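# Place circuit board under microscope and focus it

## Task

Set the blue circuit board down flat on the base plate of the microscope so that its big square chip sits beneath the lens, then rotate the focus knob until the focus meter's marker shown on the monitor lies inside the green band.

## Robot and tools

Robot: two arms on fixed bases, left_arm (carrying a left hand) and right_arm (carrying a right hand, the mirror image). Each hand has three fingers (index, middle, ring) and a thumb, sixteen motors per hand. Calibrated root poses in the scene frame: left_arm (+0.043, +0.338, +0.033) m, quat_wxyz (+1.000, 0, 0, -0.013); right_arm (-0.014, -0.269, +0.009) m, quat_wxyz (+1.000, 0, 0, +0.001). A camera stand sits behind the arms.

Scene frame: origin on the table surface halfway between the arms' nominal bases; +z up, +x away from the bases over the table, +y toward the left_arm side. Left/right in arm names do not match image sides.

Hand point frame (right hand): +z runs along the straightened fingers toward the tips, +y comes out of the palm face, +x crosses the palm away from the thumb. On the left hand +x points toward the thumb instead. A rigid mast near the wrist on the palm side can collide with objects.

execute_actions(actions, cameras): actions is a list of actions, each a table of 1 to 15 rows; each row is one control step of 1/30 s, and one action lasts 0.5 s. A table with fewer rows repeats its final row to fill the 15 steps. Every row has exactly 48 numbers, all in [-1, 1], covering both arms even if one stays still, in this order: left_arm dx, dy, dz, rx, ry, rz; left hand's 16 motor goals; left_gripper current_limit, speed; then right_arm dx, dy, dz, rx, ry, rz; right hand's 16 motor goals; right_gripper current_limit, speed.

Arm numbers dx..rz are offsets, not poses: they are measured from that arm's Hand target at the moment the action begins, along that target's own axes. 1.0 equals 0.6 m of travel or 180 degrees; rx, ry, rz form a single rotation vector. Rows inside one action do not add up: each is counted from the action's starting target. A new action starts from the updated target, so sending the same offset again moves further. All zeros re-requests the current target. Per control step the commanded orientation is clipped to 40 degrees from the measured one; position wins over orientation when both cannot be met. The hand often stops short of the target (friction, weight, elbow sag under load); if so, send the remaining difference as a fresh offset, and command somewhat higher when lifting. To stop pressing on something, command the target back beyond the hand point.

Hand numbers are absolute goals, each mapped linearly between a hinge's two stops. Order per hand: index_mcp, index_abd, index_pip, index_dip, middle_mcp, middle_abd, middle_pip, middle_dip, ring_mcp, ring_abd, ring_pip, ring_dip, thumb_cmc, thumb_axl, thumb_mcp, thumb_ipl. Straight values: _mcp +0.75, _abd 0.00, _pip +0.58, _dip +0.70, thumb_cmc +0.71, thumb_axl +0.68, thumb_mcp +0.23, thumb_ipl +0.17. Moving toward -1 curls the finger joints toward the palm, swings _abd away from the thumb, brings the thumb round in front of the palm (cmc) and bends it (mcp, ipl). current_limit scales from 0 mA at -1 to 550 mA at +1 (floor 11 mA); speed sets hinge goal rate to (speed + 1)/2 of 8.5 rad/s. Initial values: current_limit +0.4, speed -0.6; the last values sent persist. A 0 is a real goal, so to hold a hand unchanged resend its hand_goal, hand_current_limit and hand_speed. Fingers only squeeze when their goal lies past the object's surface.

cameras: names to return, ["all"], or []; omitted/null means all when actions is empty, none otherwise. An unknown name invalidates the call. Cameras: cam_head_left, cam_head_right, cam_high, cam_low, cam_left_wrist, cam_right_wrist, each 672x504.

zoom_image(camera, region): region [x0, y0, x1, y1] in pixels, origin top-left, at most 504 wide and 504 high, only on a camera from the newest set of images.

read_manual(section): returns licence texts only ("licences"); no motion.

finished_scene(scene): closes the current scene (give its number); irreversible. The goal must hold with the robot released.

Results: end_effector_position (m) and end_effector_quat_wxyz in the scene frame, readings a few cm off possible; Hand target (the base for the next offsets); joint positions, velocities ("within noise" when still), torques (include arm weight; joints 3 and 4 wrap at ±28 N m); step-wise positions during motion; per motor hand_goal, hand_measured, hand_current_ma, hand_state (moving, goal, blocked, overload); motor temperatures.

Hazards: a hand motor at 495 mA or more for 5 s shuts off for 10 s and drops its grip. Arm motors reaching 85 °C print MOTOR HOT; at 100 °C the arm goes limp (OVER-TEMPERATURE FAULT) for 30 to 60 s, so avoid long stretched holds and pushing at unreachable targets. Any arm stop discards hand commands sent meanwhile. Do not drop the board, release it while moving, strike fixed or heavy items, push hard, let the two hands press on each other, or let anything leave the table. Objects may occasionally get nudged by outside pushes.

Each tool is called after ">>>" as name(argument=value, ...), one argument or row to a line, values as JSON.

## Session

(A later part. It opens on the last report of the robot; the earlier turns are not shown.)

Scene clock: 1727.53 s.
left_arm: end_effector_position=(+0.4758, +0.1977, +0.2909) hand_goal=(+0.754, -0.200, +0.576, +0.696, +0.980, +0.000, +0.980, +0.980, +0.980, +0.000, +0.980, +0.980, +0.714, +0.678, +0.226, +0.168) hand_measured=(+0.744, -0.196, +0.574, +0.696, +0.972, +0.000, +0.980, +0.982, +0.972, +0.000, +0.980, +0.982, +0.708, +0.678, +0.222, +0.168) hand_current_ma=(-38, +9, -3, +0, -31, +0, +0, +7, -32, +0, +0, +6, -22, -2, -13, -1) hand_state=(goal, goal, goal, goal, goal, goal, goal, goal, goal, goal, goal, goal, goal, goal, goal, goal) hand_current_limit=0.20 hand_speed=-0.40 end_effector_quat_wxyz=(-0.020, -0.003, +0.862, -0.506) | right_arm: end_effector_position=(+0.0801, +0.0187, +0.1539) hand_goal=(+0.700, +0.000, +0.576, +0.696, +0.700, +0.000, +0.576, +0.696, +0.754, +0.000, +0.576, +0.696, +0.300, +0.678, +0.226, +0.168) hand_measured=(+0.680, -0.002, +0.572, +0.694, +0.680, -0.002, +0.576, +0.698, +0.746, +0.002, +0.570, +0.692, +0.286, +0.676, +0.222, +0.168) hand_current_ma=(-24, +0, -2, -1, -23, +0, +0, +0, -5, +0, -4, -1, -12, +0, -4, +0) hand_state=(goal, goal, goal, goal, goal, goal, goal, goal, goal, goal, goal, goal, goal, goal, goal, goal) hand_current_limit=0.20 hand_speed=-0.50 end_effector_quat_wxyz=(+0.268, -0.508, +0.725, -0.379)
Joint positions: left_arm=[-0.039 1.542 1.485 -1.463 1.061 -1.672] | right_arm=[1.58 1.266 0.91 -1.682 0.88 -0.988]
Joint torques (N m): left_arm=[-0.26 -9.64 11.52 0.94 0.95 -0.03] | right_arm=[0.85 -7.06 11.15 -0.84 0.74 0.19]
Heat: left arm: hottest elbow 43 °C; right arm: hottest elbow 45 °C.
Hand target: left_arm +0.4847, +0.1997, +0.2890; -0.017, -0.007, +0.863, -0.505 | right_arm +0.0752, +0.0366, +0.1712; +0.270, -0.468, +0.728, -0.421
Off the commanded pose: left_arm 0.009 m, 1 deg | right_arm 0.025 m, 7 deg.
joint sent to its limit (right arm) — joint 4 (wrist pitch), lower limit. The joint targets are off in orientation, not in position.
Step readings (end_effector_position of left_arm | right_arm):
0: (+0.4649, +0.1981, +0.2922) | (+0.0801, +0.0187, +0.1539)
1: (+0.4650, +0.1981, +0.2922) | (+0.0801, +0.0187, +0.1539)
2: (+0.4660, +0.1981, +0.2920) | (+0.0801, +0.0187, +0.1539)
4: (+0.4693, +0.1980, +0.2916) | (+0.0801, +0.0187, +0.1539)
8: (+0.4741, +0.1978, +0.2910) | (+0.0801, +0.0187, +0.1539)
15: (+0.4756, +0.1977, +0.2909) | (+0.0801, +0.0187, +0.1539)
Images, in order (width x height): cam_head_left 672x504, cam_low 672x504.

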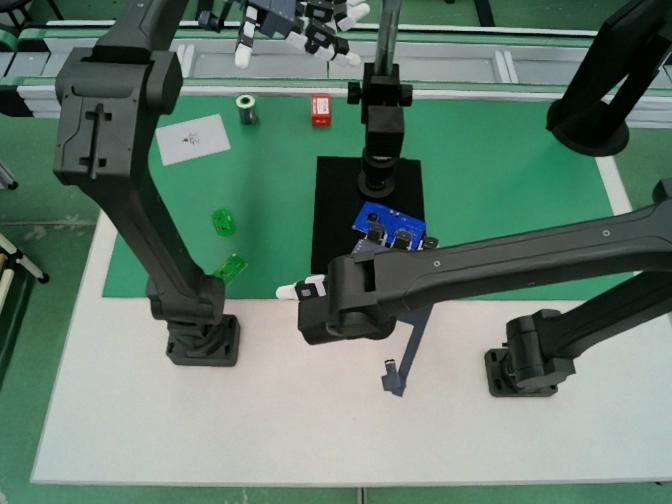

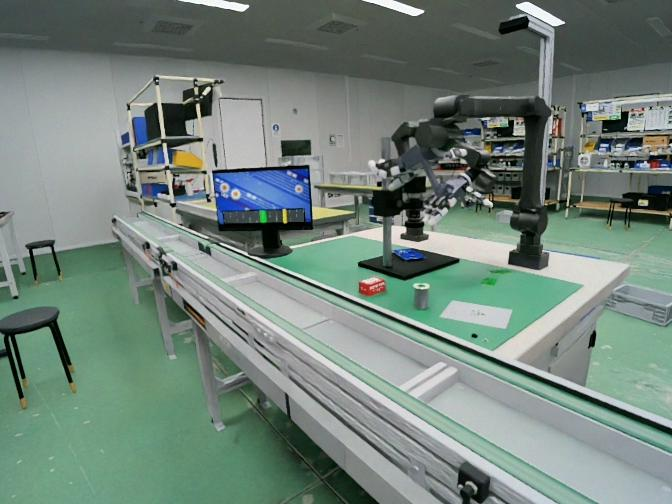

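>>> execute_actions(
  actions=[
    [[-0.001,0.032,0.018,0,0,0,0.754,-0.1,0.576,0.696,0.98,0,0.98,0.98,0.98,0,0.98,0.98,0.714,0.678,0.226,0.168,0.1,-0.4,0,0,0,0,0,0,0.7,0,0.576,0.696,0.7,0,0.576,0.696,0.754,0,0.576,0.696,0.3,0.678,0.226,0.168,0.2,-0.5]],
  ],
  cameras=["cam_head_left","cam_low"],
)

>>> zoom_image(
  camera="cam_head_left",
  region=[290, 30, 420, 130],
)

>>> zoom_image(
  camera="cam_low",
  region=[360, 150, 460, 225],
)

Scene clock: 1736.40 s.
left_arm: end_effector_position=(+0.4845, +0.1972, +0.2813) hand_goal=(+0.754, -0.100, +0.576, +0.696, +0.980, +0.000, +0.980, +0.980, +0.980, +0.000, +0.980, +0.980, +0.714, +0.678, +0.226, +0.168) hand_measured=(+0.744, -0.102, +0.574, +0.696, +0.972, +0.000, +0.980, +0.982, +0.972, +0.000, +0.980, +0.982, +0.708, +0.678, +0.222, +0.168) hand_current_ma=(-38, -8, -3, +0, -31, +0, +0, +7, -32, +0, +0, +6, -22, -2, -13, -1) hand_state=(goal, goal, goal, goal, goal, goal, goal, goal, goal, goal, goal, goal, goal, goal, goal, goal) hand_current_limit=0.10 hand_speed=-0.40 end_effector_quat_wxyz=(-0.006, +0.006, +0.862, -0.507) | right_arm: end_effector_position=(+0.0801, +0.0187, +0.1539) hand_goal=(+0.700, +0.000, +0.576, +0.696, +0.700, +0.000, +0.576, +0.696, +0.754, +0.000, +0.576, +0.696, +0.300, +0.678, +0.226, +0.168) hand_measured=(+0.680, -0.002, +0.572, +0.694, +0.680, -0.002, +0.576, +0.698, +0.746, +0.002, +0.570, +0.692, +0.286, +0.676, +0.222, +0.168) hand_current_ma=(-24, +0, -2, -1, -23, +0, +0, +0, -5, +0, -4, -1, -12, +0, -4, +0) hand_state=(goal, goal, goal, goal, goal, goal, goal, goal, goal, goal, goal, goal, goal, goal, goal, goal) hand_current_limit=0.20 hand_speed=-0.50 end_effector_quat_wxyz=(+0.268, -0.508, +0.725, -0.379)
Joint positions: left_arm=[-0.039 1.546 1.466 -1.406 1.061 -1.672] | right_arm=[1.58 1.266 0.91 -1.682 0.88 -0.988]
Joint torques (N m): left_arm=[-0.32 -9.52 8.87 1.17 0.98 -0.05] | right_arm=[0.73 -7.18 11.19 -0.84 0.74 0.19]
Heat: left arm: hottest elbow 43 °C; right arm: hottest elbow 45 °C.
Hand target: left_arm +0.4846, +0.1997, +0.2670; -0.017, -0.007, +0.863, -0.505 | right_arm +0.0752, +0.0366, +0.1712; +0.270, -0.468, +0.728, -0.421
Off the commanded pose: left_arm 0.015 m, 2 deg | right_arm 0.025 m, 7 deg.
joint sent to its limit (right arm) — joint 4 (wrist pitch), lower limit. The joint targets are off in orientation, not in position.
Step readings (end_effector_position of left_arm | right_arm):
0: (+0.4757, +0.1977, +0.2909) | (+0.0801, +0.0187, +0.1539)
1: (+0.4759, +0.1977, +0.2909) | (+0.0801, +0.0187, +0.1539)
2: (+0.4770, +0.1976, +0.2908) | (+0.0801, +0.0187, +0.1539)
4: (+0.4808, +0.1974, +0.2905) | (+0.0801, +0.0187, +0.1539)
8: (+0.4840, +0.1971, +0.2865) | (+0.0801, +0.0187, +0.1539)
15: (+0.4841, +0.1972, +0.2814) | (+0.0801, +0.0187, +0.1539)
Images, in order (width x height): cam_head_left 672x504, cam_low 672x504.

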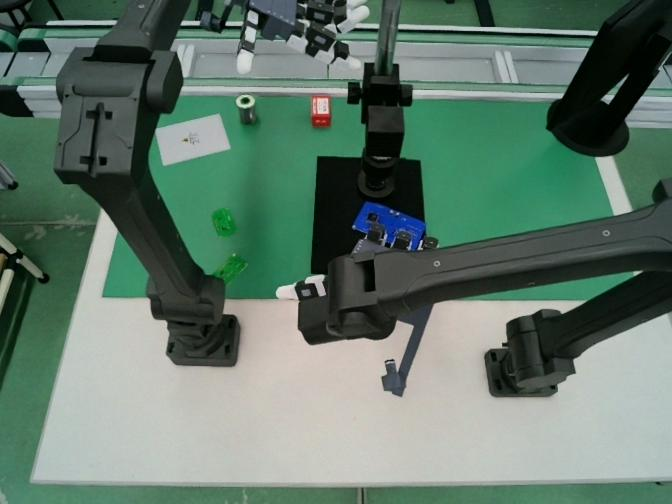

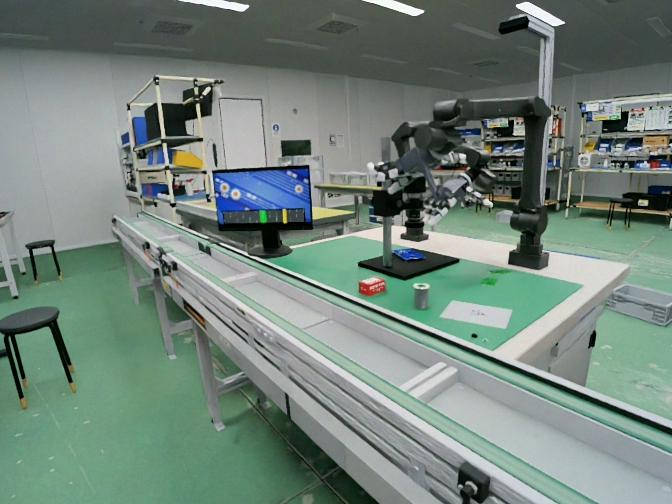

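Scaled by 3.877.

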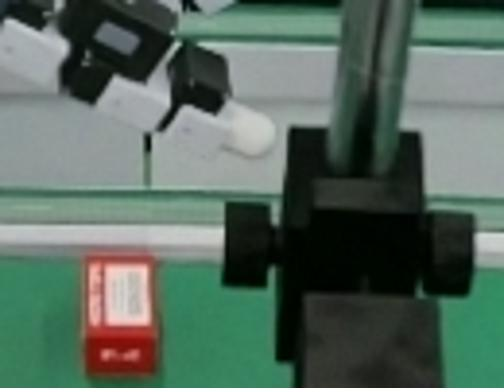

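Scaled by 5.040.

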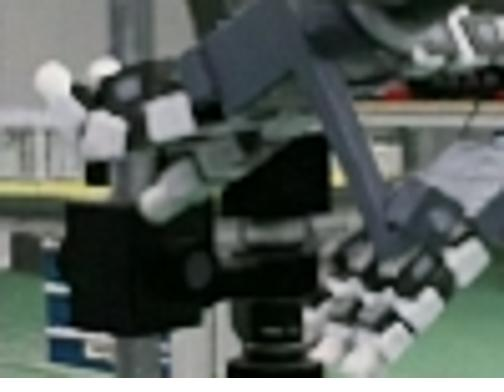

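>>> execute_actions(
  actions=[
    [[0.018,0,0,0,0,0,0.754,0,0.576,0.696,0.98,0,0.98,0.98,0.98,0,0.98,0.98,0.714,0.678,0.226,0.168,0,-0.4,0,0,0,0,0,0,0.7,0,0.576,0.696,0.7,0,0.576,0.696,0.754,0,0.576,0.696,0.3,0.678,0.226,0.168,0.2,-0.5]],
    [[0,0,0,0,0,0,0.55,0,0.576,0.696,0.98,0,0.98,0.98,0.98,0,0.98,0.98,0.714,0.678,0.226,0.168,0,-0.7,0,0,0,0,0,0,0.7,0,0.576,0.696,0.7,0,0.576,0.696,0.754,0,0.576,0.696,0.3,0.678,0.226,0.168,0.2,-0.5]],
  ],
  cameras=["cam_head_left","cam_low"],
)

>>> zoom_image(
  camera="cam_head_left",
  region=[290, 30, 420, 130],
)

>>> zoom_image(
  camera="cam_low",
  region=[360, 150, 460, 225],
)

Scene clock: 1751.07 s.
left_arm: end_effector_position=(+0.4762, +0.1965, +0.2755) hand_goal=(+0.550, +0.000, +0.576, +0.696, +0.980, +0.000, +0.980, +0.980, +0.980, +0.000, +0.980, +0.980, +0.714, +0.678, +0.226, +0.168) hand_measured=(+0.656, -0.010, +0.592, +0.706, +0.972, +0.000, +0.980, +0.982, +0.972, +0.000, +0.980, +0.982, +0.708, +0.678, +0.222, +0.168) hand_current_ma=(+275, -32, +59, +31, -32, +0, +0, +7, -32, +0, +0, +6, -22, -2, -13, -1) hand_state=(blocked, goal, goal, goal, goal, goal, goal, goal, goal, goal, goal, goal, goal, goal, goal, goal) hand_current_limit=0.00 hand_speed=-0.70 end_effector_quat_wxyz=(-0.012, +0.000, +0.860, -0.509) | right_arm: end_effector_position=(+0.0801, +0.0187, +0.1539) hand_goal=(+0.700, +0.000, +0.576, +0.696, +0.700, +0.000, +0.576, +0.696, +0.754, +0.000, +0.576, +0.696, +0.300, +0.678, +0.226, +0.168) hand_measured=(+0.680, -0.002, +0.572, +0.694, +0.680, -0.002, +0.576, +0.698, +0.746, +0.002, +0.570, +0.692, +0.286, +0.676, +0.222, +0.168) hand_current_ma=(-24, +0, -2, -1, -23, +0, +0, +0, -5, +0, -4, -1, -12, +0, -4, +0) hand_state=(goal, goal, goal, goal, goal, goal, goal, goal, goal, goal, goal, goal, goal, goal, goal, goal) hand_current_limit=0.20 hand_speed=-0.50 end_effector_quat_wxyz=(+0.268, -0.508, +0.725, -0.379)
Joint positions: left_arm=[-0.039 1.534 1.435 -1.396 1.068 -1.68] | right_arm=[1.58 1.266 0.91 -1.682 0.88 -0.988]
Joint torques (N m): left_arm=[-0.26 -10.7 8.88 0.9 0.7 0] | right_arm=[0.79 -7.24 11.14 -0.84 0.74 0.18]
Heat: left arm: hottest elbow 44 °C; right arm: hottest elbow 45 °C.
Hand target: left_arm +0.4738, +0.1998, +0.2675; -0.017, -0.007, +0.863, -0.505 | right_arm +0.0752, +0.0366, +0.1712; +0.270, -0.468, +0.728, -0.421
Off the commanded pose: left_arm 0.009 m, 1 deg | right_arm 0.025 m, 7 deg.
joint sent to its limit (right arm) — joint 4 (wrist pitch), lower limit. The joint targets are off in orientation, not in position.
Step readings (end_effector_position of left_arm | right_arm):
0: (+0.4845, +0.1972, +0.2813) | (+0.0801, +0.0187, +0.1539)
1: (+0.4845, +0.1972, +0.2813) | (+0.0801, +0.0187, +0.1539)
2: (+0.4843, +0.1972, +0.2808) | (+0.0801, +0.0187, +0.1539)
4: (+0.4827, +0.1973, +0.2783) | (+0.0801, +0.0187, +0.1539)
8: (+0.4776, +0.1977, +0.2716) | (+0.0801, +0.0187, +0.1539)
15: (+0.4768, +0.1977, +0.2711) | (+0.0801, +0.0187, +0.1539)
16: (+0.4767, +0.1977, +0.2714) | (+0.0801, +0.0187, +0.1539)
17: (+0.4766, +0.1977, +0.2718) | (+0.0801, +0.0187, +0.1539)
19: (+0.4765, +0.1973, +0.2725) | (+0.0801, +0.0187, +0.1539)
23: (+0.4764, +0.1966, +0.2746) | (+0.0801, +0.0187, +0.1539)
30: (+0.4763, +0.1965, +0.2755) | (+0.0801, +0.0187, +0.1539)
Images, in order (width x height): cam_head_left 672x504, cam_low 672x504.

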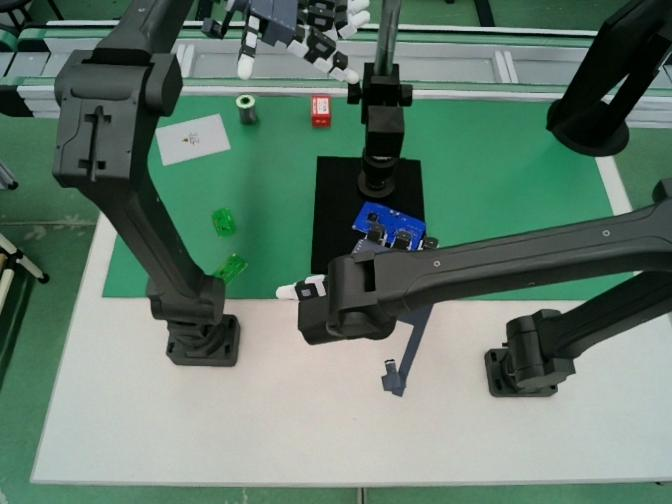

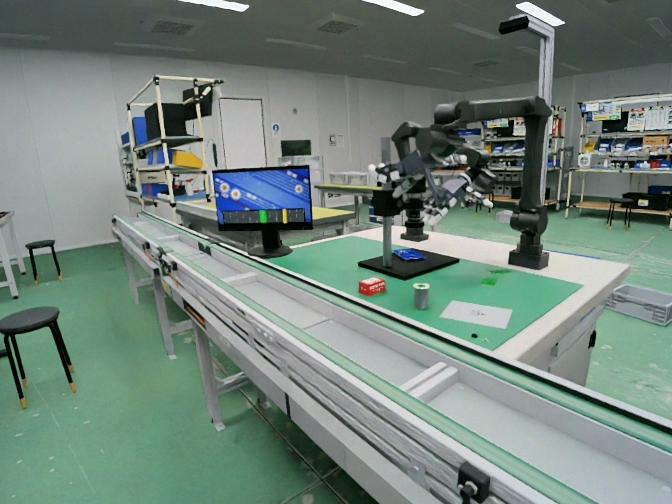

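Scaled by 3.877.

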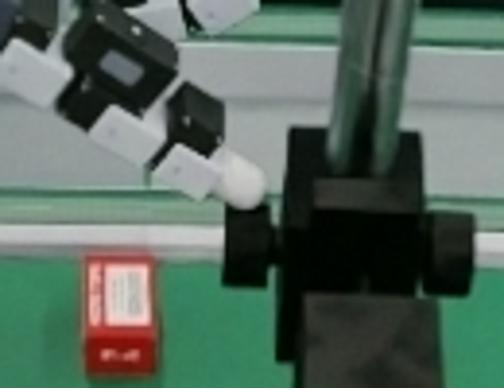

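Scaled by 5.040.

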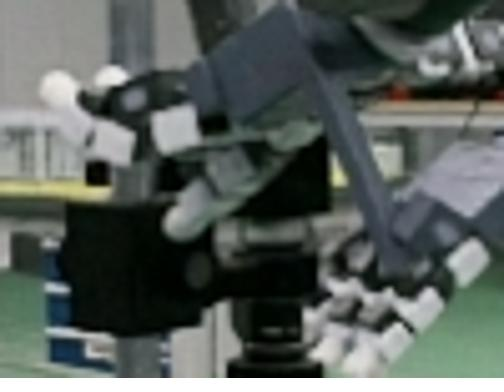

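>>> execute_actions(
  actions=[
    [[0,0,0,0,0,0,0.5,0.35,0.576,0.696,0.98,0,0.98,0.98,0.98,0,0.98,0.98,0.714,0.678,0.226,0.168,0,-0.8,0,0,0,0,0,0,0.7,0,0.576,0.696,0.7,0,0.576,0.696,0.754,0,0.576,0.696,0.3,0.678,0.226,0.168,0.2,-0.5]],
  ],
  cameras=["cam_head_left","cam_low"],
)

>>> zoom_image(
  camera="cam_head_left",
  region=[290, 30, 420, 130],
)

>>> zoom_image(
  camera="cam_low",
  region=[200, 160, 330, 240],
)

Scene clock: 1756.23 s.
left_arm: end_effector_position=(+0.4779, +0.1964, +0.2754) hand_goal=(+0.500, +0.350, +0.576, +0.696, +0.980, +0.000, +0.980, +0.980, +0.980, +0.000, +0.980, +0.980, +0.714, +0.678, +0.226, +0.168) hand_measured=(+0.656, +0.022, +0.594, +0.706, +0.972, +0.000, +0.980, +0.982, +0.972, +0.000, +0.980, +0.982, +0.708, +0.678, +0.222, +0.168) hand_current_ma=(+275, -275, +65, +34, -32, +0, +0, +7, -32, +0, +0, +6, -22, -2, -13, -1) hand_state=(blocked, blocked, goal, goal, goal, goal, goal, goal, goal, goal, goal, goal, goal, goal, goal, goal) hand_current_limit=0.00 hand_speed=-0.80 end_effector_quat_wxyz=(-0.009, +0.002, +0.860, -0.510) | right_arm: end_effector_position=(+0.0801, +0.0187, +0.1539) hand_goal=(+0.700, +0.000, +0.576, +0.696, +0.700, +0.000, +0.576, +0.696, +0.754, +0.000, +0.576, +0.696, +0.300, +0.678, +0.226, +0.168) hand_measured=(+0.680, -0.002, +0.572, +0.694, +0.680, -0.002, +0.576, +0.698, +0.746, +0.002, +0.570, +0.692, +0.286, +0.676, +0.222, +0.168) hand_current_ma=(-24, +0, -2, -1, -23, +0, +0, +0, -5, +0, -4, -1, -12, +0, -4, +0) hand_state=(goal, goal, goal, goal, goal, goal, goal, goal, goal, goal, goal, goal, goal, goal, goal, goal) hand_current_limit=0.20 hand_speed=-0.50 end_effector_quat_wxyz=(+0.268, -0.508, +0.725, -0.379)
Joint positions: left_arm=[-0.039 1.534 1.435 -1.389 1.068 -1.68] | right_arm=[1.58 1.266 0.91 -1.682 0.88 -0.988]
Joint torques (N m): left_arm=[-0.21 -10.81 8.9 0.58 0.69 0] | right_arm=[0.73 -6.89 11.23 -0.81 0.74 0.18]
Heat: left arm: hottest elbow 44 °C; right arm: hottest elbow 45 °C.
Hand target: left_arm +0.4738, +0.1998, +0.2675; -0.017, -0.007, +0.863, -0.505 | right_arm +0.0752, +0.0366, +0.1712; +0.270, -0.468, +0.728, -0.421
Off the commanded pose: left_arm 0.010 m, 1 deg | right_arm 0.025 m, 7 deg.
joint sent to its limit (right arm) — joint 4 (wrist pitch), lower limit. The joint targets are off in orientation, not in position.
Step readings (end_effector_position of left_arm | right_arm):
0: (+0.4762, +0.1965, +0.2755) | (+0.0801, +0.0187, +0.1539)
1: (+0.4762, +0.1965, +0.2755) | (+0.0801, +0.0187, +0.1539)
2: (+0.4763, +0.1965, +0.2755) | (+0.0801, +0.0187, +0.1539)
4: (+0.4769, +0.1965, +0.2755) | (+0.0801, +0.0187, +0.1539)
8: (+0.4778, +0.1964, +0.2754) | (+0.0801, +0.0187, +0.1539)
15: (+0.4779, +0.1964, +0.2754) | (+0.0801, +0.0187, +0.1539)
Images, in order (width x height): cam_head_left 672x504, cam_low 672x504.

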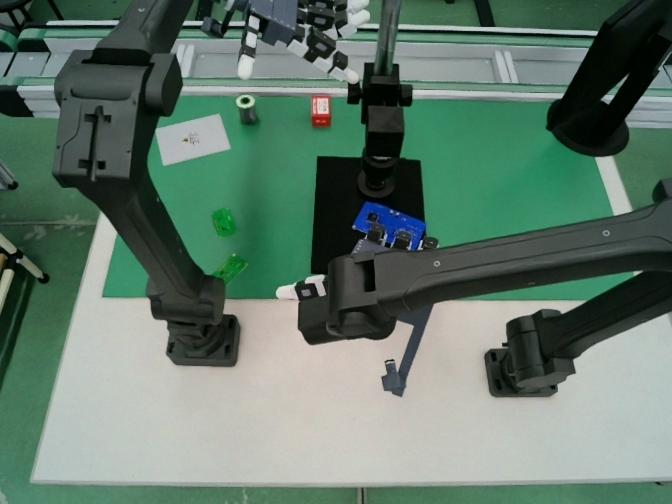

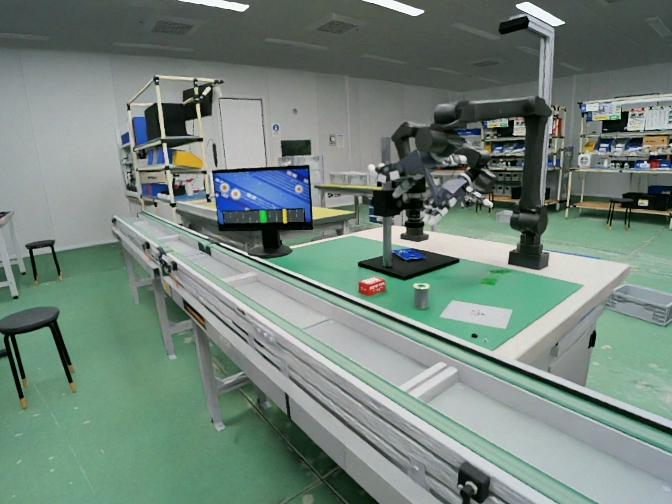

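Scaled by 3.877.

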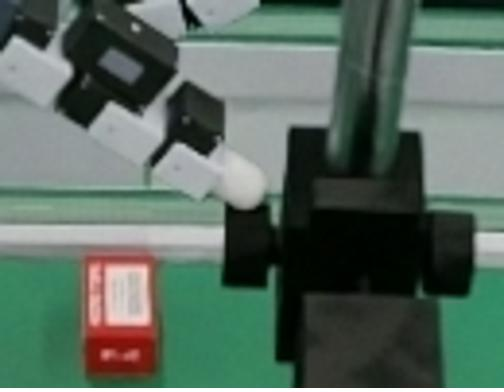

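Scaled by 3.877.

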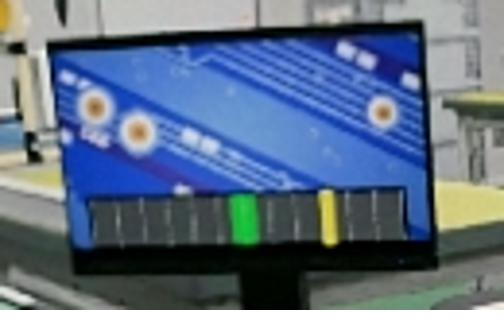

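>>> execute_actions(
  actions=[
    [[0,0,0,0,0,0,0.5,0.35,0.576,0.696,0.98,0,0.98,0.98,0.98,0,0.98,0.98,0.714,0.678,0.226,0.168,0.6,-0.8,0,0,0,0,0,0,0.7,0,0.576,0.696,0.7,0,0.576,0.696,0.754,0,0.576,0.696,0.3,0.678,0.226,0.168,0.2,-0.5]],
  ],
  cameras=["cam_head_left","cam_low"],
)

>>> zoom_image(
  camera="cam_head_left",
  region=[290, 30, 420, 130],
)

>>> zoom_image(
  camera="cam_low",
  region=[200, 160, 330, 240],
)

Scene clock: 1764.60 s.
left_arm: end_effector_position=(+0.4786, +0.1978, +0.2754) hand_goal=(+0.500, +0.350, +0.576, +0.696, +0.980, +0.000, +0.980, +0.980, +0.980, +0.000, +0.980, +0.980, +0.714, +0.678, +0.226, +0.168) hand_measured=(+0.494, +0.344, +0.576, +0.698, +0.972, +0.000, +0.980, +0.982, +0.972, +0.000, +0.980, +0.982, +0.708, +0.678, +0.222, +0.168) hand_current_ma=(-20, -16, +2, +7, -32, +0, +0, +7, -33, +0, +0, +6, -23, -2, -13, -1) hand_state=(goal, goal, goal, goal, goal, goal, goal, goal, goal, goal, goal, goal, goal, goal, goal, goal) hand_current_limit=0.60 hand_speed=-0.80 end_effector_quat_wxyz=(-0.007, +0.002, +0.862, -0.507) | right_arm: end_effector_position=(+0.0801, +0.0187, +0.1539) hand_goal=(+0.700, +0.000, +0.576, +0.696, +0.700, +0.000, +0.576, +0.696, +0.754, +0.000, +0.576, +0.696, +0.300, +0.678, +0.226, +0.168) hand_measured=(+0.680, -0.002, +0.572, +0.694, +0.680, -0.002, +0.576, +0.698, +0.746, +0.002, +0.570, +0.692, +0.286, +0.676, +0.222, +0.168) hand_current_ma=(-24, +0, -2, -1, -23, +0, +0, +0, -5, +0, -4, -1, -12, +0, -4, +0) hand_state=(goal, goal, goal, goal, goal, goal, goal, goal, goal, goal, goal, goal, goal, goal, goal, goal) hand_current_limit=0.20 hand_speed=-0.50 end_effector_quat_wxyz=(+0.268, -0.508, +0.725, -0.379)
Joint positions: left_arm=[-0.039 1.533 1.435 -1.386 1.06 -1.682] | right_arm=[1.58 1.266 0.91 -1.682 0.88 -0.988]
Joint torques (N m): left_arm=[-0.38 -10.4 8.59 0.46 0.98 0.01] | right_arm=[0.91 -7.12 11.21 -0.83 0.74 0.19]
Heat: left arm: hottest elbow 43 °C; right arm: hottest elbow 45 °C.
Hand target: left_arm +0.4738, +0.1998, +0.2675; -0.017, -0.007, +0.863, -0.505 | right_arm +0.0752, +0.0366, +0.1712; +0.270, -0.468, +0.728, -0.421
Off the commanded pose: left_arm 0.009 m, 2 deg | right_arm 0.025 m, 7 deg.
joint sent to its limit (right arm) — joint 4 (wrist pitch), lower limit. The joint targets are off in orientation, not in position.
Step readings (end_effector_position of left_arm | right_arm):
0: (+0.4779, +0.1964, +0.2754) | (+0.0801, +0.0187, +0.1539)
1: (+0.4779, +0.1964, +0.2754) | (+0.0801, +0.0187, +0.1539)
2: (+0.4781, +0.1963, +0.2755) | (+0.0801, +0.0187, +0.1539)
4: (+0.4786, +0.1960, +0.2757) | (+0.0801, +0.0187, +0.1539)
8: (+0.4788, +0.1962, +0.2757) | (+0.0801, +0.0187, +0.1539)
15: (+0.4787, +0.1962, +0.2760) | (+0.0801, +0.0187, +0.1539)
Images, in order (width x height): cam_head_left 672x504, cam_low 672x504.

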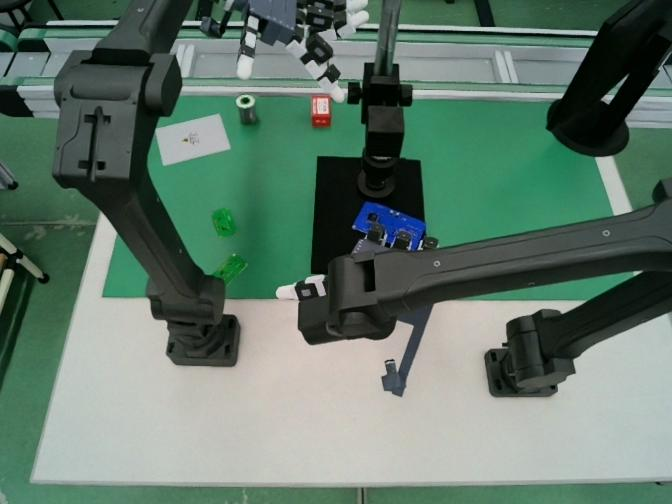

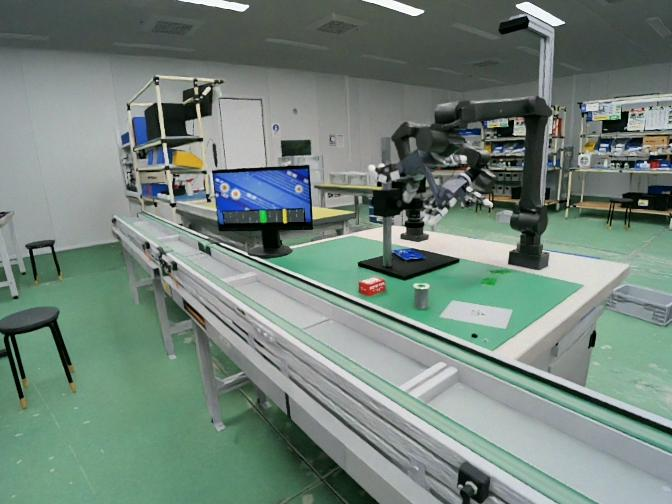

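Scaled by 3.877.

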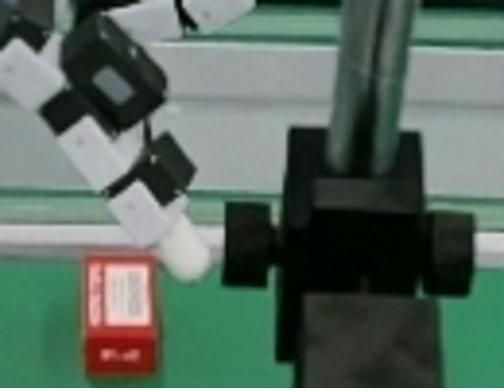

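Scaled by 3.877.

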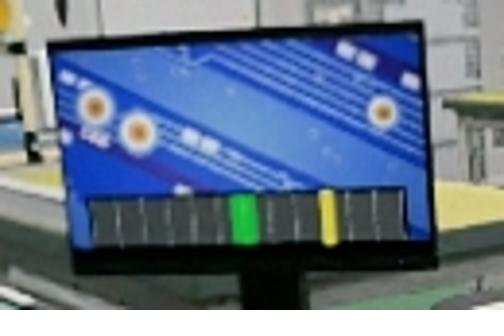

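>>> execute_actions(
  actions=[
    [[0.001,0.061,-0.109,0,0,0,0.985,0.2,0.752,0.696,0.985,-0.2,0.752,0.696,0.98,-0.2,0.98,0.98,0.714,0.678,0.226,0.168,0.2,-0.4,0,0,0,0,0,0,0.7,0,0.576,0.696,0.7,0,0.576,0.696,0.754,0,0.576,0.696,0.3,0.678,0.226,0.168,0.2,-0.5]],
    [[0.04,0.121,0.0683,0,0,0,0.985,0.2,0.752,0.696,0.985,-0.2,0.752,0.696,0.98,-0.2,0.98,0.98,0.714,0.678,0.226,0.168,0.2,-0.4,0,0,0,0,0,0,0.7,0,0.576,0.696,0.7,0,0.576,0.696,0.754,0,0.576,0.696,0.3,0.678,0.226,0.168,0.2,-0.5]],
    [[0,0,0,0,0,0,0.985,0.2,0.752,0.696,0.985,-0.2,0.752,0.696,0.98,-0.2,0.98,0.98,0.714,0.678,0.226,0.168,0.2,-0.4,0,0,0,0,0,0,0.7,0,0.576,0.696,0.7,0,0.576,0.696,0.754,0,0.576,0.696,0.3,0.678,0.226,0.168,0.2,-0.5]],
  ],
  cameras=["cam_head_left","cam_low"],
)

>>> zoom_image(
  camera="cam_head_left",
  region=[290, 30, 420, 130],
)

>>> zoom_image(
  camera="cam_low",
  region=[360, 150, 460, 225],
)

Scene clock: 1848.43 s.
left_arm: end_effector_position=(+0.4482, +0.2752, +0.1913) hand_goal=(+0.986, +0.200, +0.752, +0.696, +0.986, -0.200, +0.752, +0.696, +0.980, -0.200, +0.980, +0.980, +0.714, +0.678, +0.226, +0.168) hand_measured=(+0.966, +0.202, +0.746, +0.698, +0.972, -0.198, +0.752, +0.698, +0.970, -0.198, +0.980, +0.982, +0.708, +0.678, +0.222, +0.168) hand_current_ma=(-80, +5, -20, +7, -57, +7, +0, +7, -36, +6, +0, +6, -23, -2, -13, -1) hand_state=(blocked, goal, goal, goal, goal, goal, goal, goal, goal, goal, goal, goal, goal, goal, goal, goal) hand_current_limit=0.20 hand_speed=-0.40 end_effector_quat_wxyz=(-0.015, -0.008, +0.863, -0.505) | right_arm: end_effector_position=(+0.0801, +0.0187, +0.1539) hand_goal=(+0.700, +0.000, +0.576, +0.696, +0.700, +0.000, +0.576, +0.696, +0.754, +0.000, +0.576, +0.696, +0.300, +0.678, +0.226, +0.168) hand_measured=(+0.680, -0.002, +0.572, +0.694, +0.680, -0.002, +0.576, +0.698, +0.746, +0.002, +0.570, +0.692, +0.286, +0.676, +0.222, +0.168) hand_current_ma=(-24, +0, -2, -1, -23, +0, +0, +0, -5, +0, -4, -1, -12, +0, -4, +0) hand_state=(goal, goal, goal, goal, goal, goal, goal, goal, goal, goal, goal, goal, goal, goal, goal, goal) hand_current_limit=0.20 hand_speed=-0.50 end_effector_quat_wxyz=(+0.268, -0.508, +0.725, -0.379)
Joint positions: left_arm=[0.134 1.572 1.25 -1.475 1.044 -1.351] | right_arm=[1.58 1.266 0.91 -1.682 0.88 -0.988]
Joint torques (N m): left_arm=[-0.62 -10.17 8.21 0.38 1.04 0.12] | right_arm=[0.97 -7.12 11.18 -0.85 0.74 0.19]
Motor temperatures (°C): left_arm=[22 27 40 22 28 24] | right_arm=[22 26 46 22 27 24]
Heat: left arm: hottest elbow 40 °C; right arm: hottest elbow 46 °C.
Hand target: left_arm +0.4466, +0.2747, +0.1851; -0.017, -0.007, +0.863, -0.505 | right_arm +0.0752, +0.0366, +0.1712; +0.270, -0.468, +0.728, -0.421
Off the commanded pose: left_arm 0.006 m, 0 deg | right_arm 0.025 m, 7 deg.
joint sent to its limit (right arm) — joint 4 (wrist pitch), lower limit. The joint targets are off in orientation, not in position.
Step readings (end_effector_position of left_arm | right_arm):
0: (+0.4786, +0.1978, +0.2754) | (+0.0801, +0.0187, +0.1539)
1: (+0.4785, +0.1983, +0.2754) | (+0.0801, +0.0187, +0.1539)
2: (+0.4771, +0.2014, +0.2753) | (+0.0801, +0.0187, +0.1539)
4: (+0.4708, +0.2130, +0.2755) | (+0.0801, +0.0187, +0.1539)
8: (+0.4661, +0.2532, +0.2752) | (+0.0801, +0.0187, +0.1539)
15: (+0.4618, +0.2761, +0.2655) | (+0.0801, +0.0187, +0.1539)
16: (+0.4621, +0.2758, +0.2637) | (+0.0801, +0.0187, +0.1539)
17: (+0.4631, +0.2759, +0.2606) | (+0.0801, +0.0187, +0.1539)
19: (+0.4620, +0.2759, +0.2470) | (+0.0801, +0.0187, +0.1539)
23: (+0.4451, +0.2750, +0.2091) | (+0.0801, +0.0187, +0.1539)
30: (+0.4458, +0.2750, +0.1919) | (+0.0801, +0.0187, +0.1539)
31: (+0.4465, +0.2750, +0.1918) | (+0.0801, +0.0187, +0.1539)
32: (+0.4470, +0.2751, +0.1916) | (+0.0801, +0.0187, +0.1539)
34: (+0.4477, +0.2751, +0.1915) | (+0.0801, +0.0187, +0.1539)
38: (+0.4481, +0.2752, +0.1914) | (+0.0801, +0.0187, +0.1539)
45: (+0.4482, +0.2752, +0.1913) | (+0.0801, +0.0187, +0.1539)
Images, in order (width x height): cam_head_left 672x504, cam_low 672x504.

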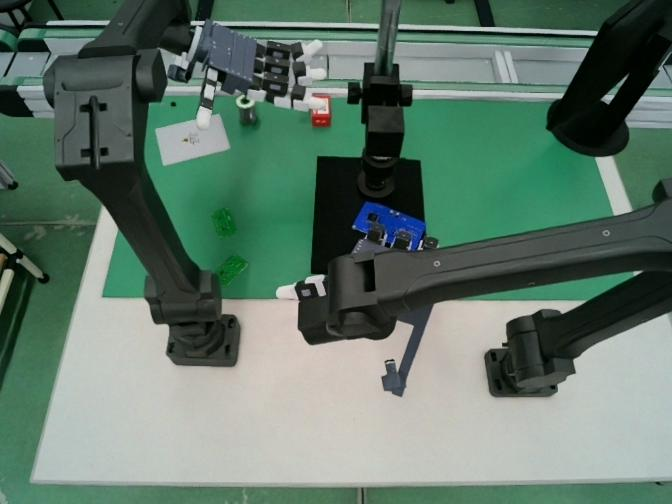

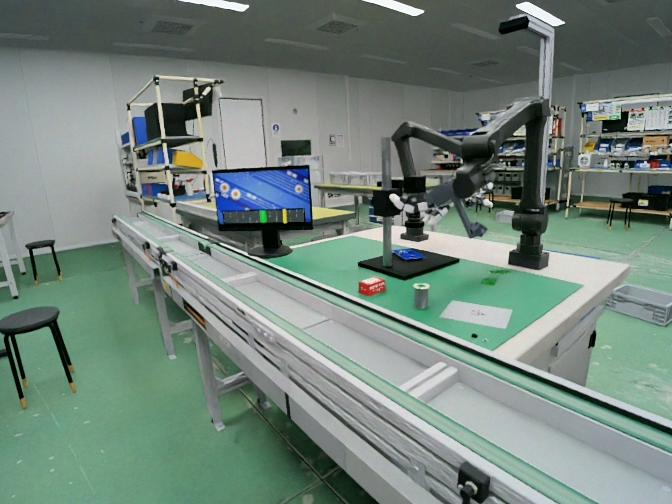

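Scaled by 3.877.

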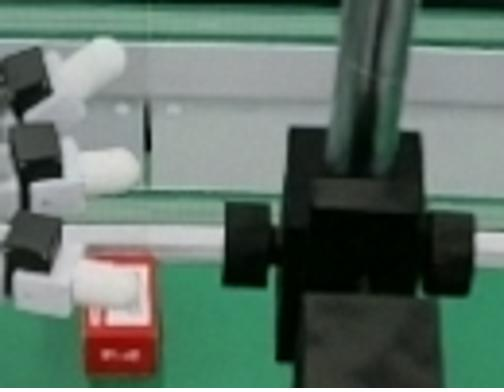

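Scaled by 5.040.

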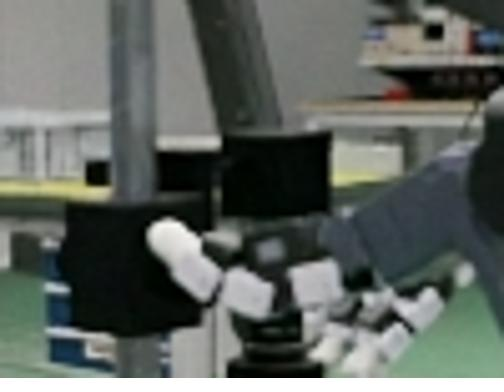

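>>> execute_actions(
  actions=[
    [[0.0057,-0.0068,0.0537,0,0,0,0.985,0.2,0.752,0.696,0.985,-0.2,0.752,0.696,0.98,-0.2,0.98,0.98,0.714,0.678,0.226,0.168,0.2,-0.4,0,0,0,0,0,0,0.7,0,0.576,0.696,0.7,0,0.576,0.696,0.754,0,0.576,0.696,0.3,0.678,0.226,0.168,0.2,-0.5]],
  ],
  cameras=["cam_head_left","cam_low","cam_head_right"],
)

>>> zoom_image(
  camera="cam_head_left",
  region=[290, 30, 420, 130],
)

>>> zoom_image(
  camera="cam_head_right",
  region=[290, 30, 420, 130],
)

>>> zoom_image(
  camera="cam_low",
  region=[360, 160, 440, 220],
)

Scene clock: 1860.00 s.
left_arm: end_effector_position=(+0.4480, +0.2454, +0.1775) hand_goal=(+0.986, +0.200, +0.752, +0.696, +0.986, -0.200, +0.752, +0.696, +0.980, -0.200, +0.980, +0.980, +0.714, +0.678, +0.226, +0.168) hand_measured=(+0.966, +0.202, +0.746, +0.698, +0.972, -0.198, +0.752, +0.698, +0.970, -0.198, +0.980, +0.982, +0.708, +0.678, +0.222, +0.168) hand_current_ma=(-80, +5, -20, +7, -57, +7, +0, +7, -36, +6, +0, +6, -23, -2, -13, -1) hand_state=(blocked, goal, goal, goal, goal, goal, goal, goal, goal, goal, goal, goal, goal, goal, goal, goal) hand_current_limit=0.20 hand_speed=-0.40 end_effector_quat_wxyz=(-0.012, -0.002, +0.863, -0.505) | right_arm: end_effector_position=(+0.0801, +0.0187, +0.1539) hand_goal=(+0.700, +0.000, +0.576, +0.696, +0.700, +0.000, +0.576, +0.696, +0.754, +0.000, +0.576, +0.696, +0.300, +0.678, +0.226, +0.168) hand_measured=(+0.680, -0.002, +0.572, +0.694, +0.680, -0.002, +0.576, +0.698, +0.746, +0.002, +0.570, +0.692, +0.286, +0.676, +0.222, +0.168) hand_current_ma=(-24, +0, -2, -1, -23, +0, +0, +0, -5, +0, -4, -1, -12, +0, -4, +0) hand_state=(goal, goal, goal, goal, goal, goal, goal, goal, goal, goal, goal, goal, goal, goal, goal, goal) hand_current_limit=0.20 hand_speed=-0.50 end_effector_quat_wxyz=(+0.268, -0.508, +0.725, -0.379)
Joint positions: left_arm=[0.066 1.554 1.194 -1.323 1.057 -1.468] | right_arm=[1.58 1.266 0.91 -1.682 0.88 -0.988]
Joint torques (N m): left_arm=[-0.73 -10.58 7.92 0.61 1.04 -0.05] | right_arm=[0.91 -7.06 11.18 -0.84 0.74 0.19]
Heat: left arm: hottest elbow 40 °C; right arm: hottest elbow 46 °C.
Hand target: left_arm +0.4426, +0.2447, +0.1730; -0.017, -0.006, +0.863, -0.505 | right_arm +0.0752, +0.0366, +0.1712; +0.270, -0.468, +0.728, -0.421
Off the commanded pose: left_arm 0.007 m, 1 deg | right_arm 0.025 m, 7 deg.
joint sent to its limit (right arm) — joint 4 (wrist pitch), lower limit. The joint targets are off in orientation, not in position.
Step readings (end_effector_position of left_arm | right_arm):
0: (+0.4482, +0.2752, +0.1913) | (+0.0801, +0.0187, +0.1539)
1: (+0.4486, +0.2752, +0.1913) | (+0.0801, +0.0187, +0.1539)
2: (+0.4499, +0.2741, +0.1904) | (+0.0801, +0.0187, +0.1539)
4: (+0.4521, +0.2697, +0.1864) | (+0.0801, +0.0187, +0.1539)
8: (+0.4487, +0.2545, +0.1781) | (+0.0801, +0.0187, +0.1539)
15: (+0.4478, +0.2456, +0.1756) | (+0.0801, +0.0187, +0.1539)
Images, in order (width x height): cam_head_left 672x504, cam_head_right 672x504, cam_low 672x504.

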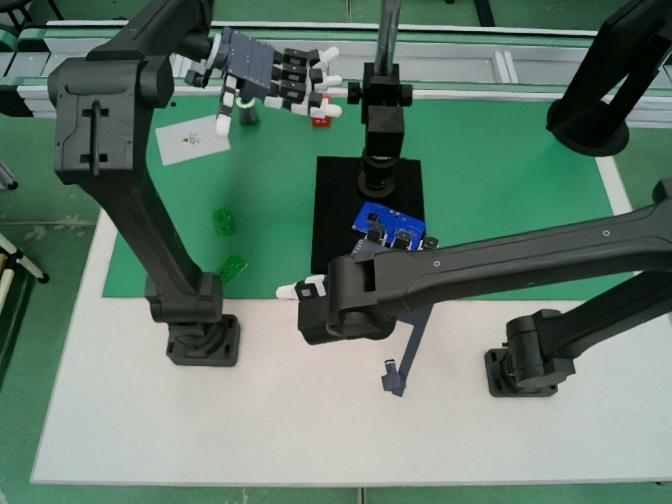

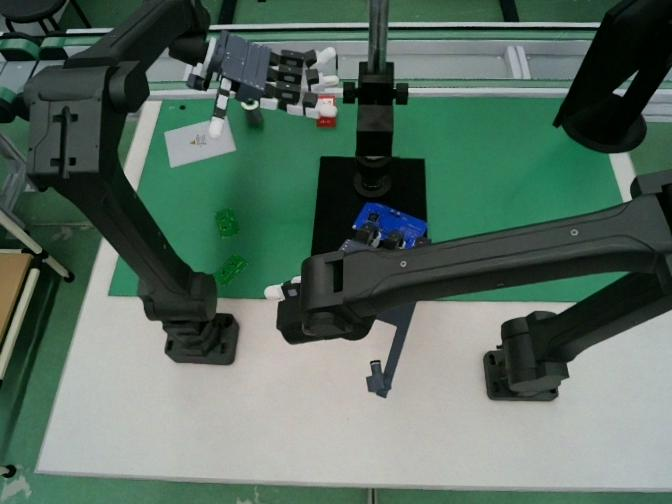

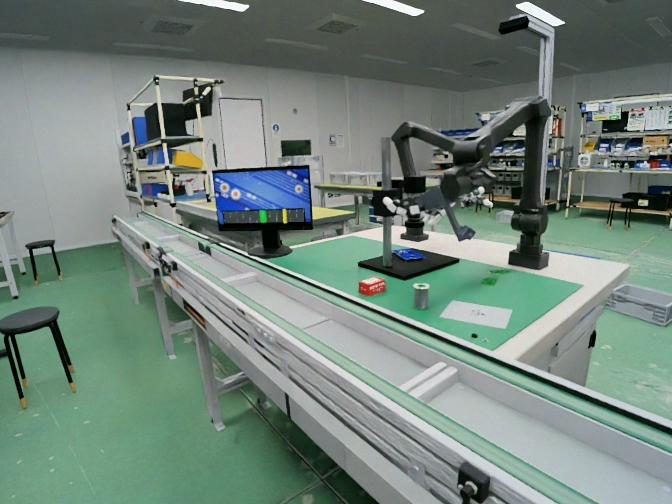

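Scaled by 3.877.

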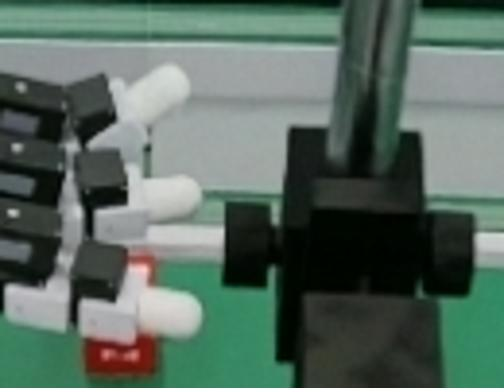

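Scaled by 3.877.

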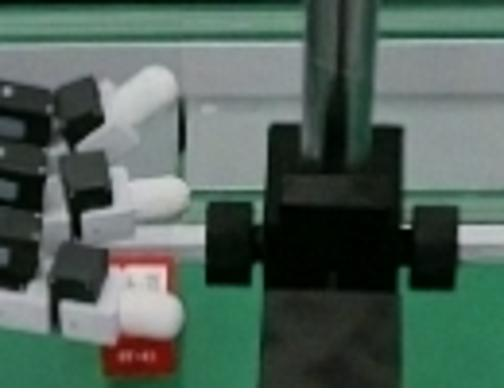

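Scaled by 6.300.

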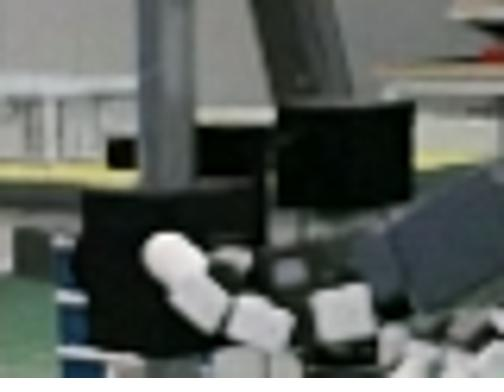

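>>> execute_actions(
  actions=[
    [[0.0006,-0.0145,-0.0082,0,0,0,0.985,0.3,0.752,0.696,0.985,-0.3,0.752,0.696,0.98,-0.3,0.98,0.98,0.714,0.678,0.226,0.168,0.2,-0.4,0,0,0,0,0,0,0.7,0,0.576,0.696,0.7,0,0.576,0.696,0.754,0,0.576,0.696,0.3,0.678,0.226,0.168,0.2,-0.5]],
    [[0,-0.0245,0.0436,0,0,0,0.985,0.3,0.752,0.696,0.985,-0.3,0.752,0.696,0.98,-0.3,0.98,0.98,0.714,0.678,0.226,0.168,0.2,-0.4,0,0,0,0,0,0,0.7,0,0.576,0.696,0.7,0,0.576,0.696,0.754,0,0.576,0.696,0.3,0.678,0.226,0.168,0.2,-0.5]],
  ],
  cameras=["cam_head_left","cam_low","cam_head_right"],
)

>>> zoom_image(
  camera="cam_head_left",
  region=[290, 30, 420, 130],
)

>>> zoom_image(
  camera="cam_head_right",
  region=[290, 30, 420, 130],
)

>>> zoom_image(
  camera="cam_low",
  region=[360, 160, 440, 220],
)

Scene clock: 1883.03 s.
left_arm: end_effector_position=(+0.4474, +0.2149, +0.1882) hand_goal=(+0.986, +0.300, +0.752, +0.696, +0.986, -0.300, +0.752, +0.696, +0.980, -0.300, +0.980, +0.980, +0.714, +0.678, +0.226, +0.168) hand_measured=(+0.966, +0.296, +0.746, +0.698, +0.972, -0.296, +0.752, +0.698, +0.970, -0.298, +0.980, +0.982, +0.708, +0.678, +0.222, +0.168) hand_current_ma=(-80, -9, -20, +7, -57, +9, +0, +7, -36, +7, +0, +6, -23, -2, -13, -1) hand_state=(blocked, goal, goal, goal, goal, goal, goal, goal, goal, goal, goal, goal, goal, goal, goal, goal) hand_current_limit=0.20 hand_speed=-0.40 end_effector_quat_wxyz=(-0.013, -0.002, +0.862, -0.506) | right_arm: end_effector_position=(+0.0801, +0.0187, +0.1539) hand_goal=(+0.700, +0.000, +0.576, +0.696, +0.700, +0.000, +0.576, +0.696, +0.754, +0.000, +0.576, +0.696, +0.300, +0.678, +0.226, +0.168) hand_measured=(+0.680, -0.002, +0.572, +0.694, +0.680, -0.002, +0.576, +0.698, +0.746, +0.002, +0.570, +0.692, +0.286, +0.676, +0.222, +0.168) hand_current_ma=(-24, +0, -2, -1, -23, +0, +0, +0, -5, +0, -4, -1, -12, +0, -4, +0) hand_state=(goal, goal, goal, goal, goal, goal, goal, goal, goal, goal, goal, goal, goal, goal, goal, goal) hand_current_limit=0.20 hand_speed=-0.50 end_effector_quat_wxyz=(+0.268, -0.508, +0.725, -0.379)
Joint positions: left_arm=[-0.004 1.52 1.186 -1.225 1.062 -1.611] | right_arm=[1.58 1.266 0.91 -1.682 0.88 -0.988]
Joint torques (N m): left_arm=[-0.79 -10.46 8.27 0.91 0.96 -0.06] | right_arm=[0.79 -7.06 11.23 -0.81 0.75 0.19]
Heat: left arm: hottest elbow 40 °C; right arm: hottest elbow 46 °C.
Hand target: left_arm +0.4425, +0.2148, +0.1830; -0.017, -0.007, +0.863, -0.505 | right_arm +0.0752, +0.0366, +0.1712; +0.270, -0.468, +0.728, -0.421
Off the commanded pose: left_arm 0.007 m, 1 deg | right_arm 0.025 m, 7 deg.
joint sent to its limit (right arm) — joint 4 (wrist pitch), lower limit. The joint targets are off in orientation, not in position.
Step readings (end_effector_position of left_arm | right_arm):
0: (+0.4479, +0.2454, +0.1775) | (+0.0801, +0.0187, +0.1539)
1: (+0.4479, +0.2454, +0.1775) | (+0.0801, +0.0187, +0.1539)
2: (+0.4479, +0.2454, +0.1775) | (+0.0801, +0.0187, +0.1539)
4: (+0.4478, +0.2454, +0.1781) | (+0.0801, +0.0187, +0.1539)
8: (+0.4470, +0.2454, +0.1803) | (+0.0801, +0.0187, +0.1539)
15: (+0.4462, +0.2454, +0.1818) | (+0.0801, +0.0187, +0.1539)
16: (+0.4461, +0.2453, +0.1819) | (+0.0801, +0.0187, +0.1539)
17: (+0.4459, +0.2438, +0.1821) | (+0.0801, +0.0187, +0.1539)
19: (+0.4483, +0.2395, +0.1829) | (+0.0801, +0.0187, +0.1539)
23: (+0.4504, +0.2240, +0.1864) | (+0.0801, +0.0187, +0.1539)
30: (+0.4485, +0.2151, +0.1889) | (+0.0801, +0.0187, +0.1539)
Images, in order (width x height): cam_head_left 672x504, cam_head_right 672x504, cam_low 672x504.

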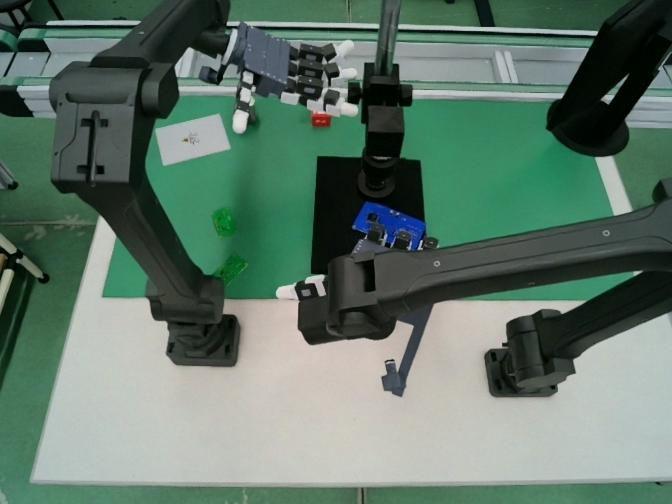

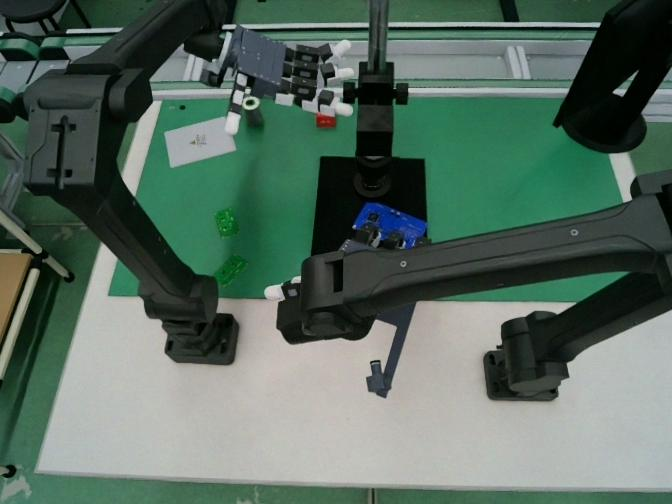

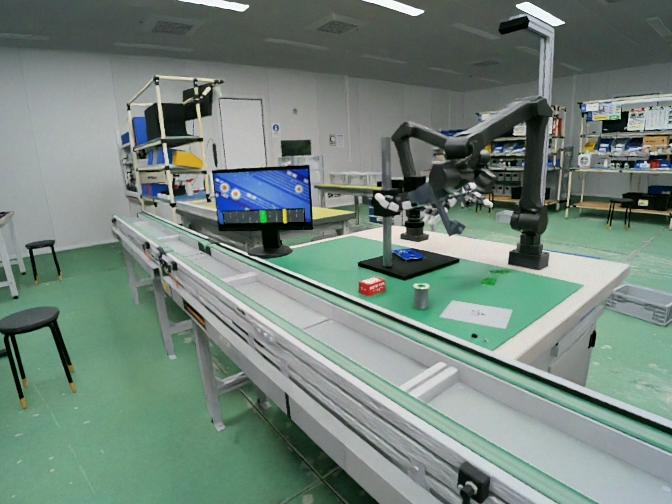

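Scaled by 3.877.

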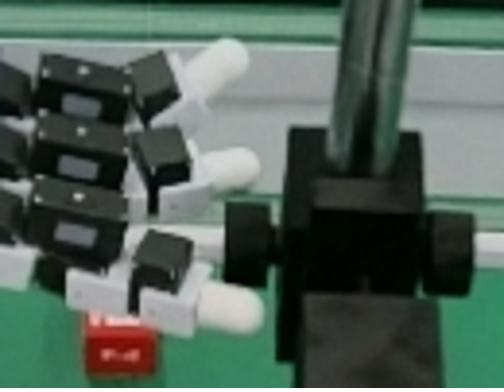

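Scaled by 3.877.

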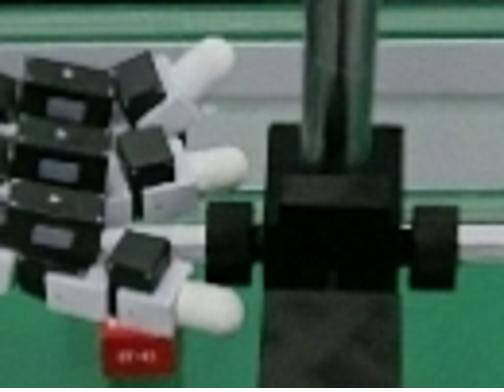

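Scaled by 6.300.

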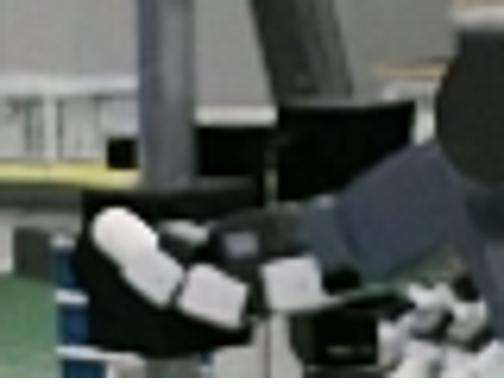

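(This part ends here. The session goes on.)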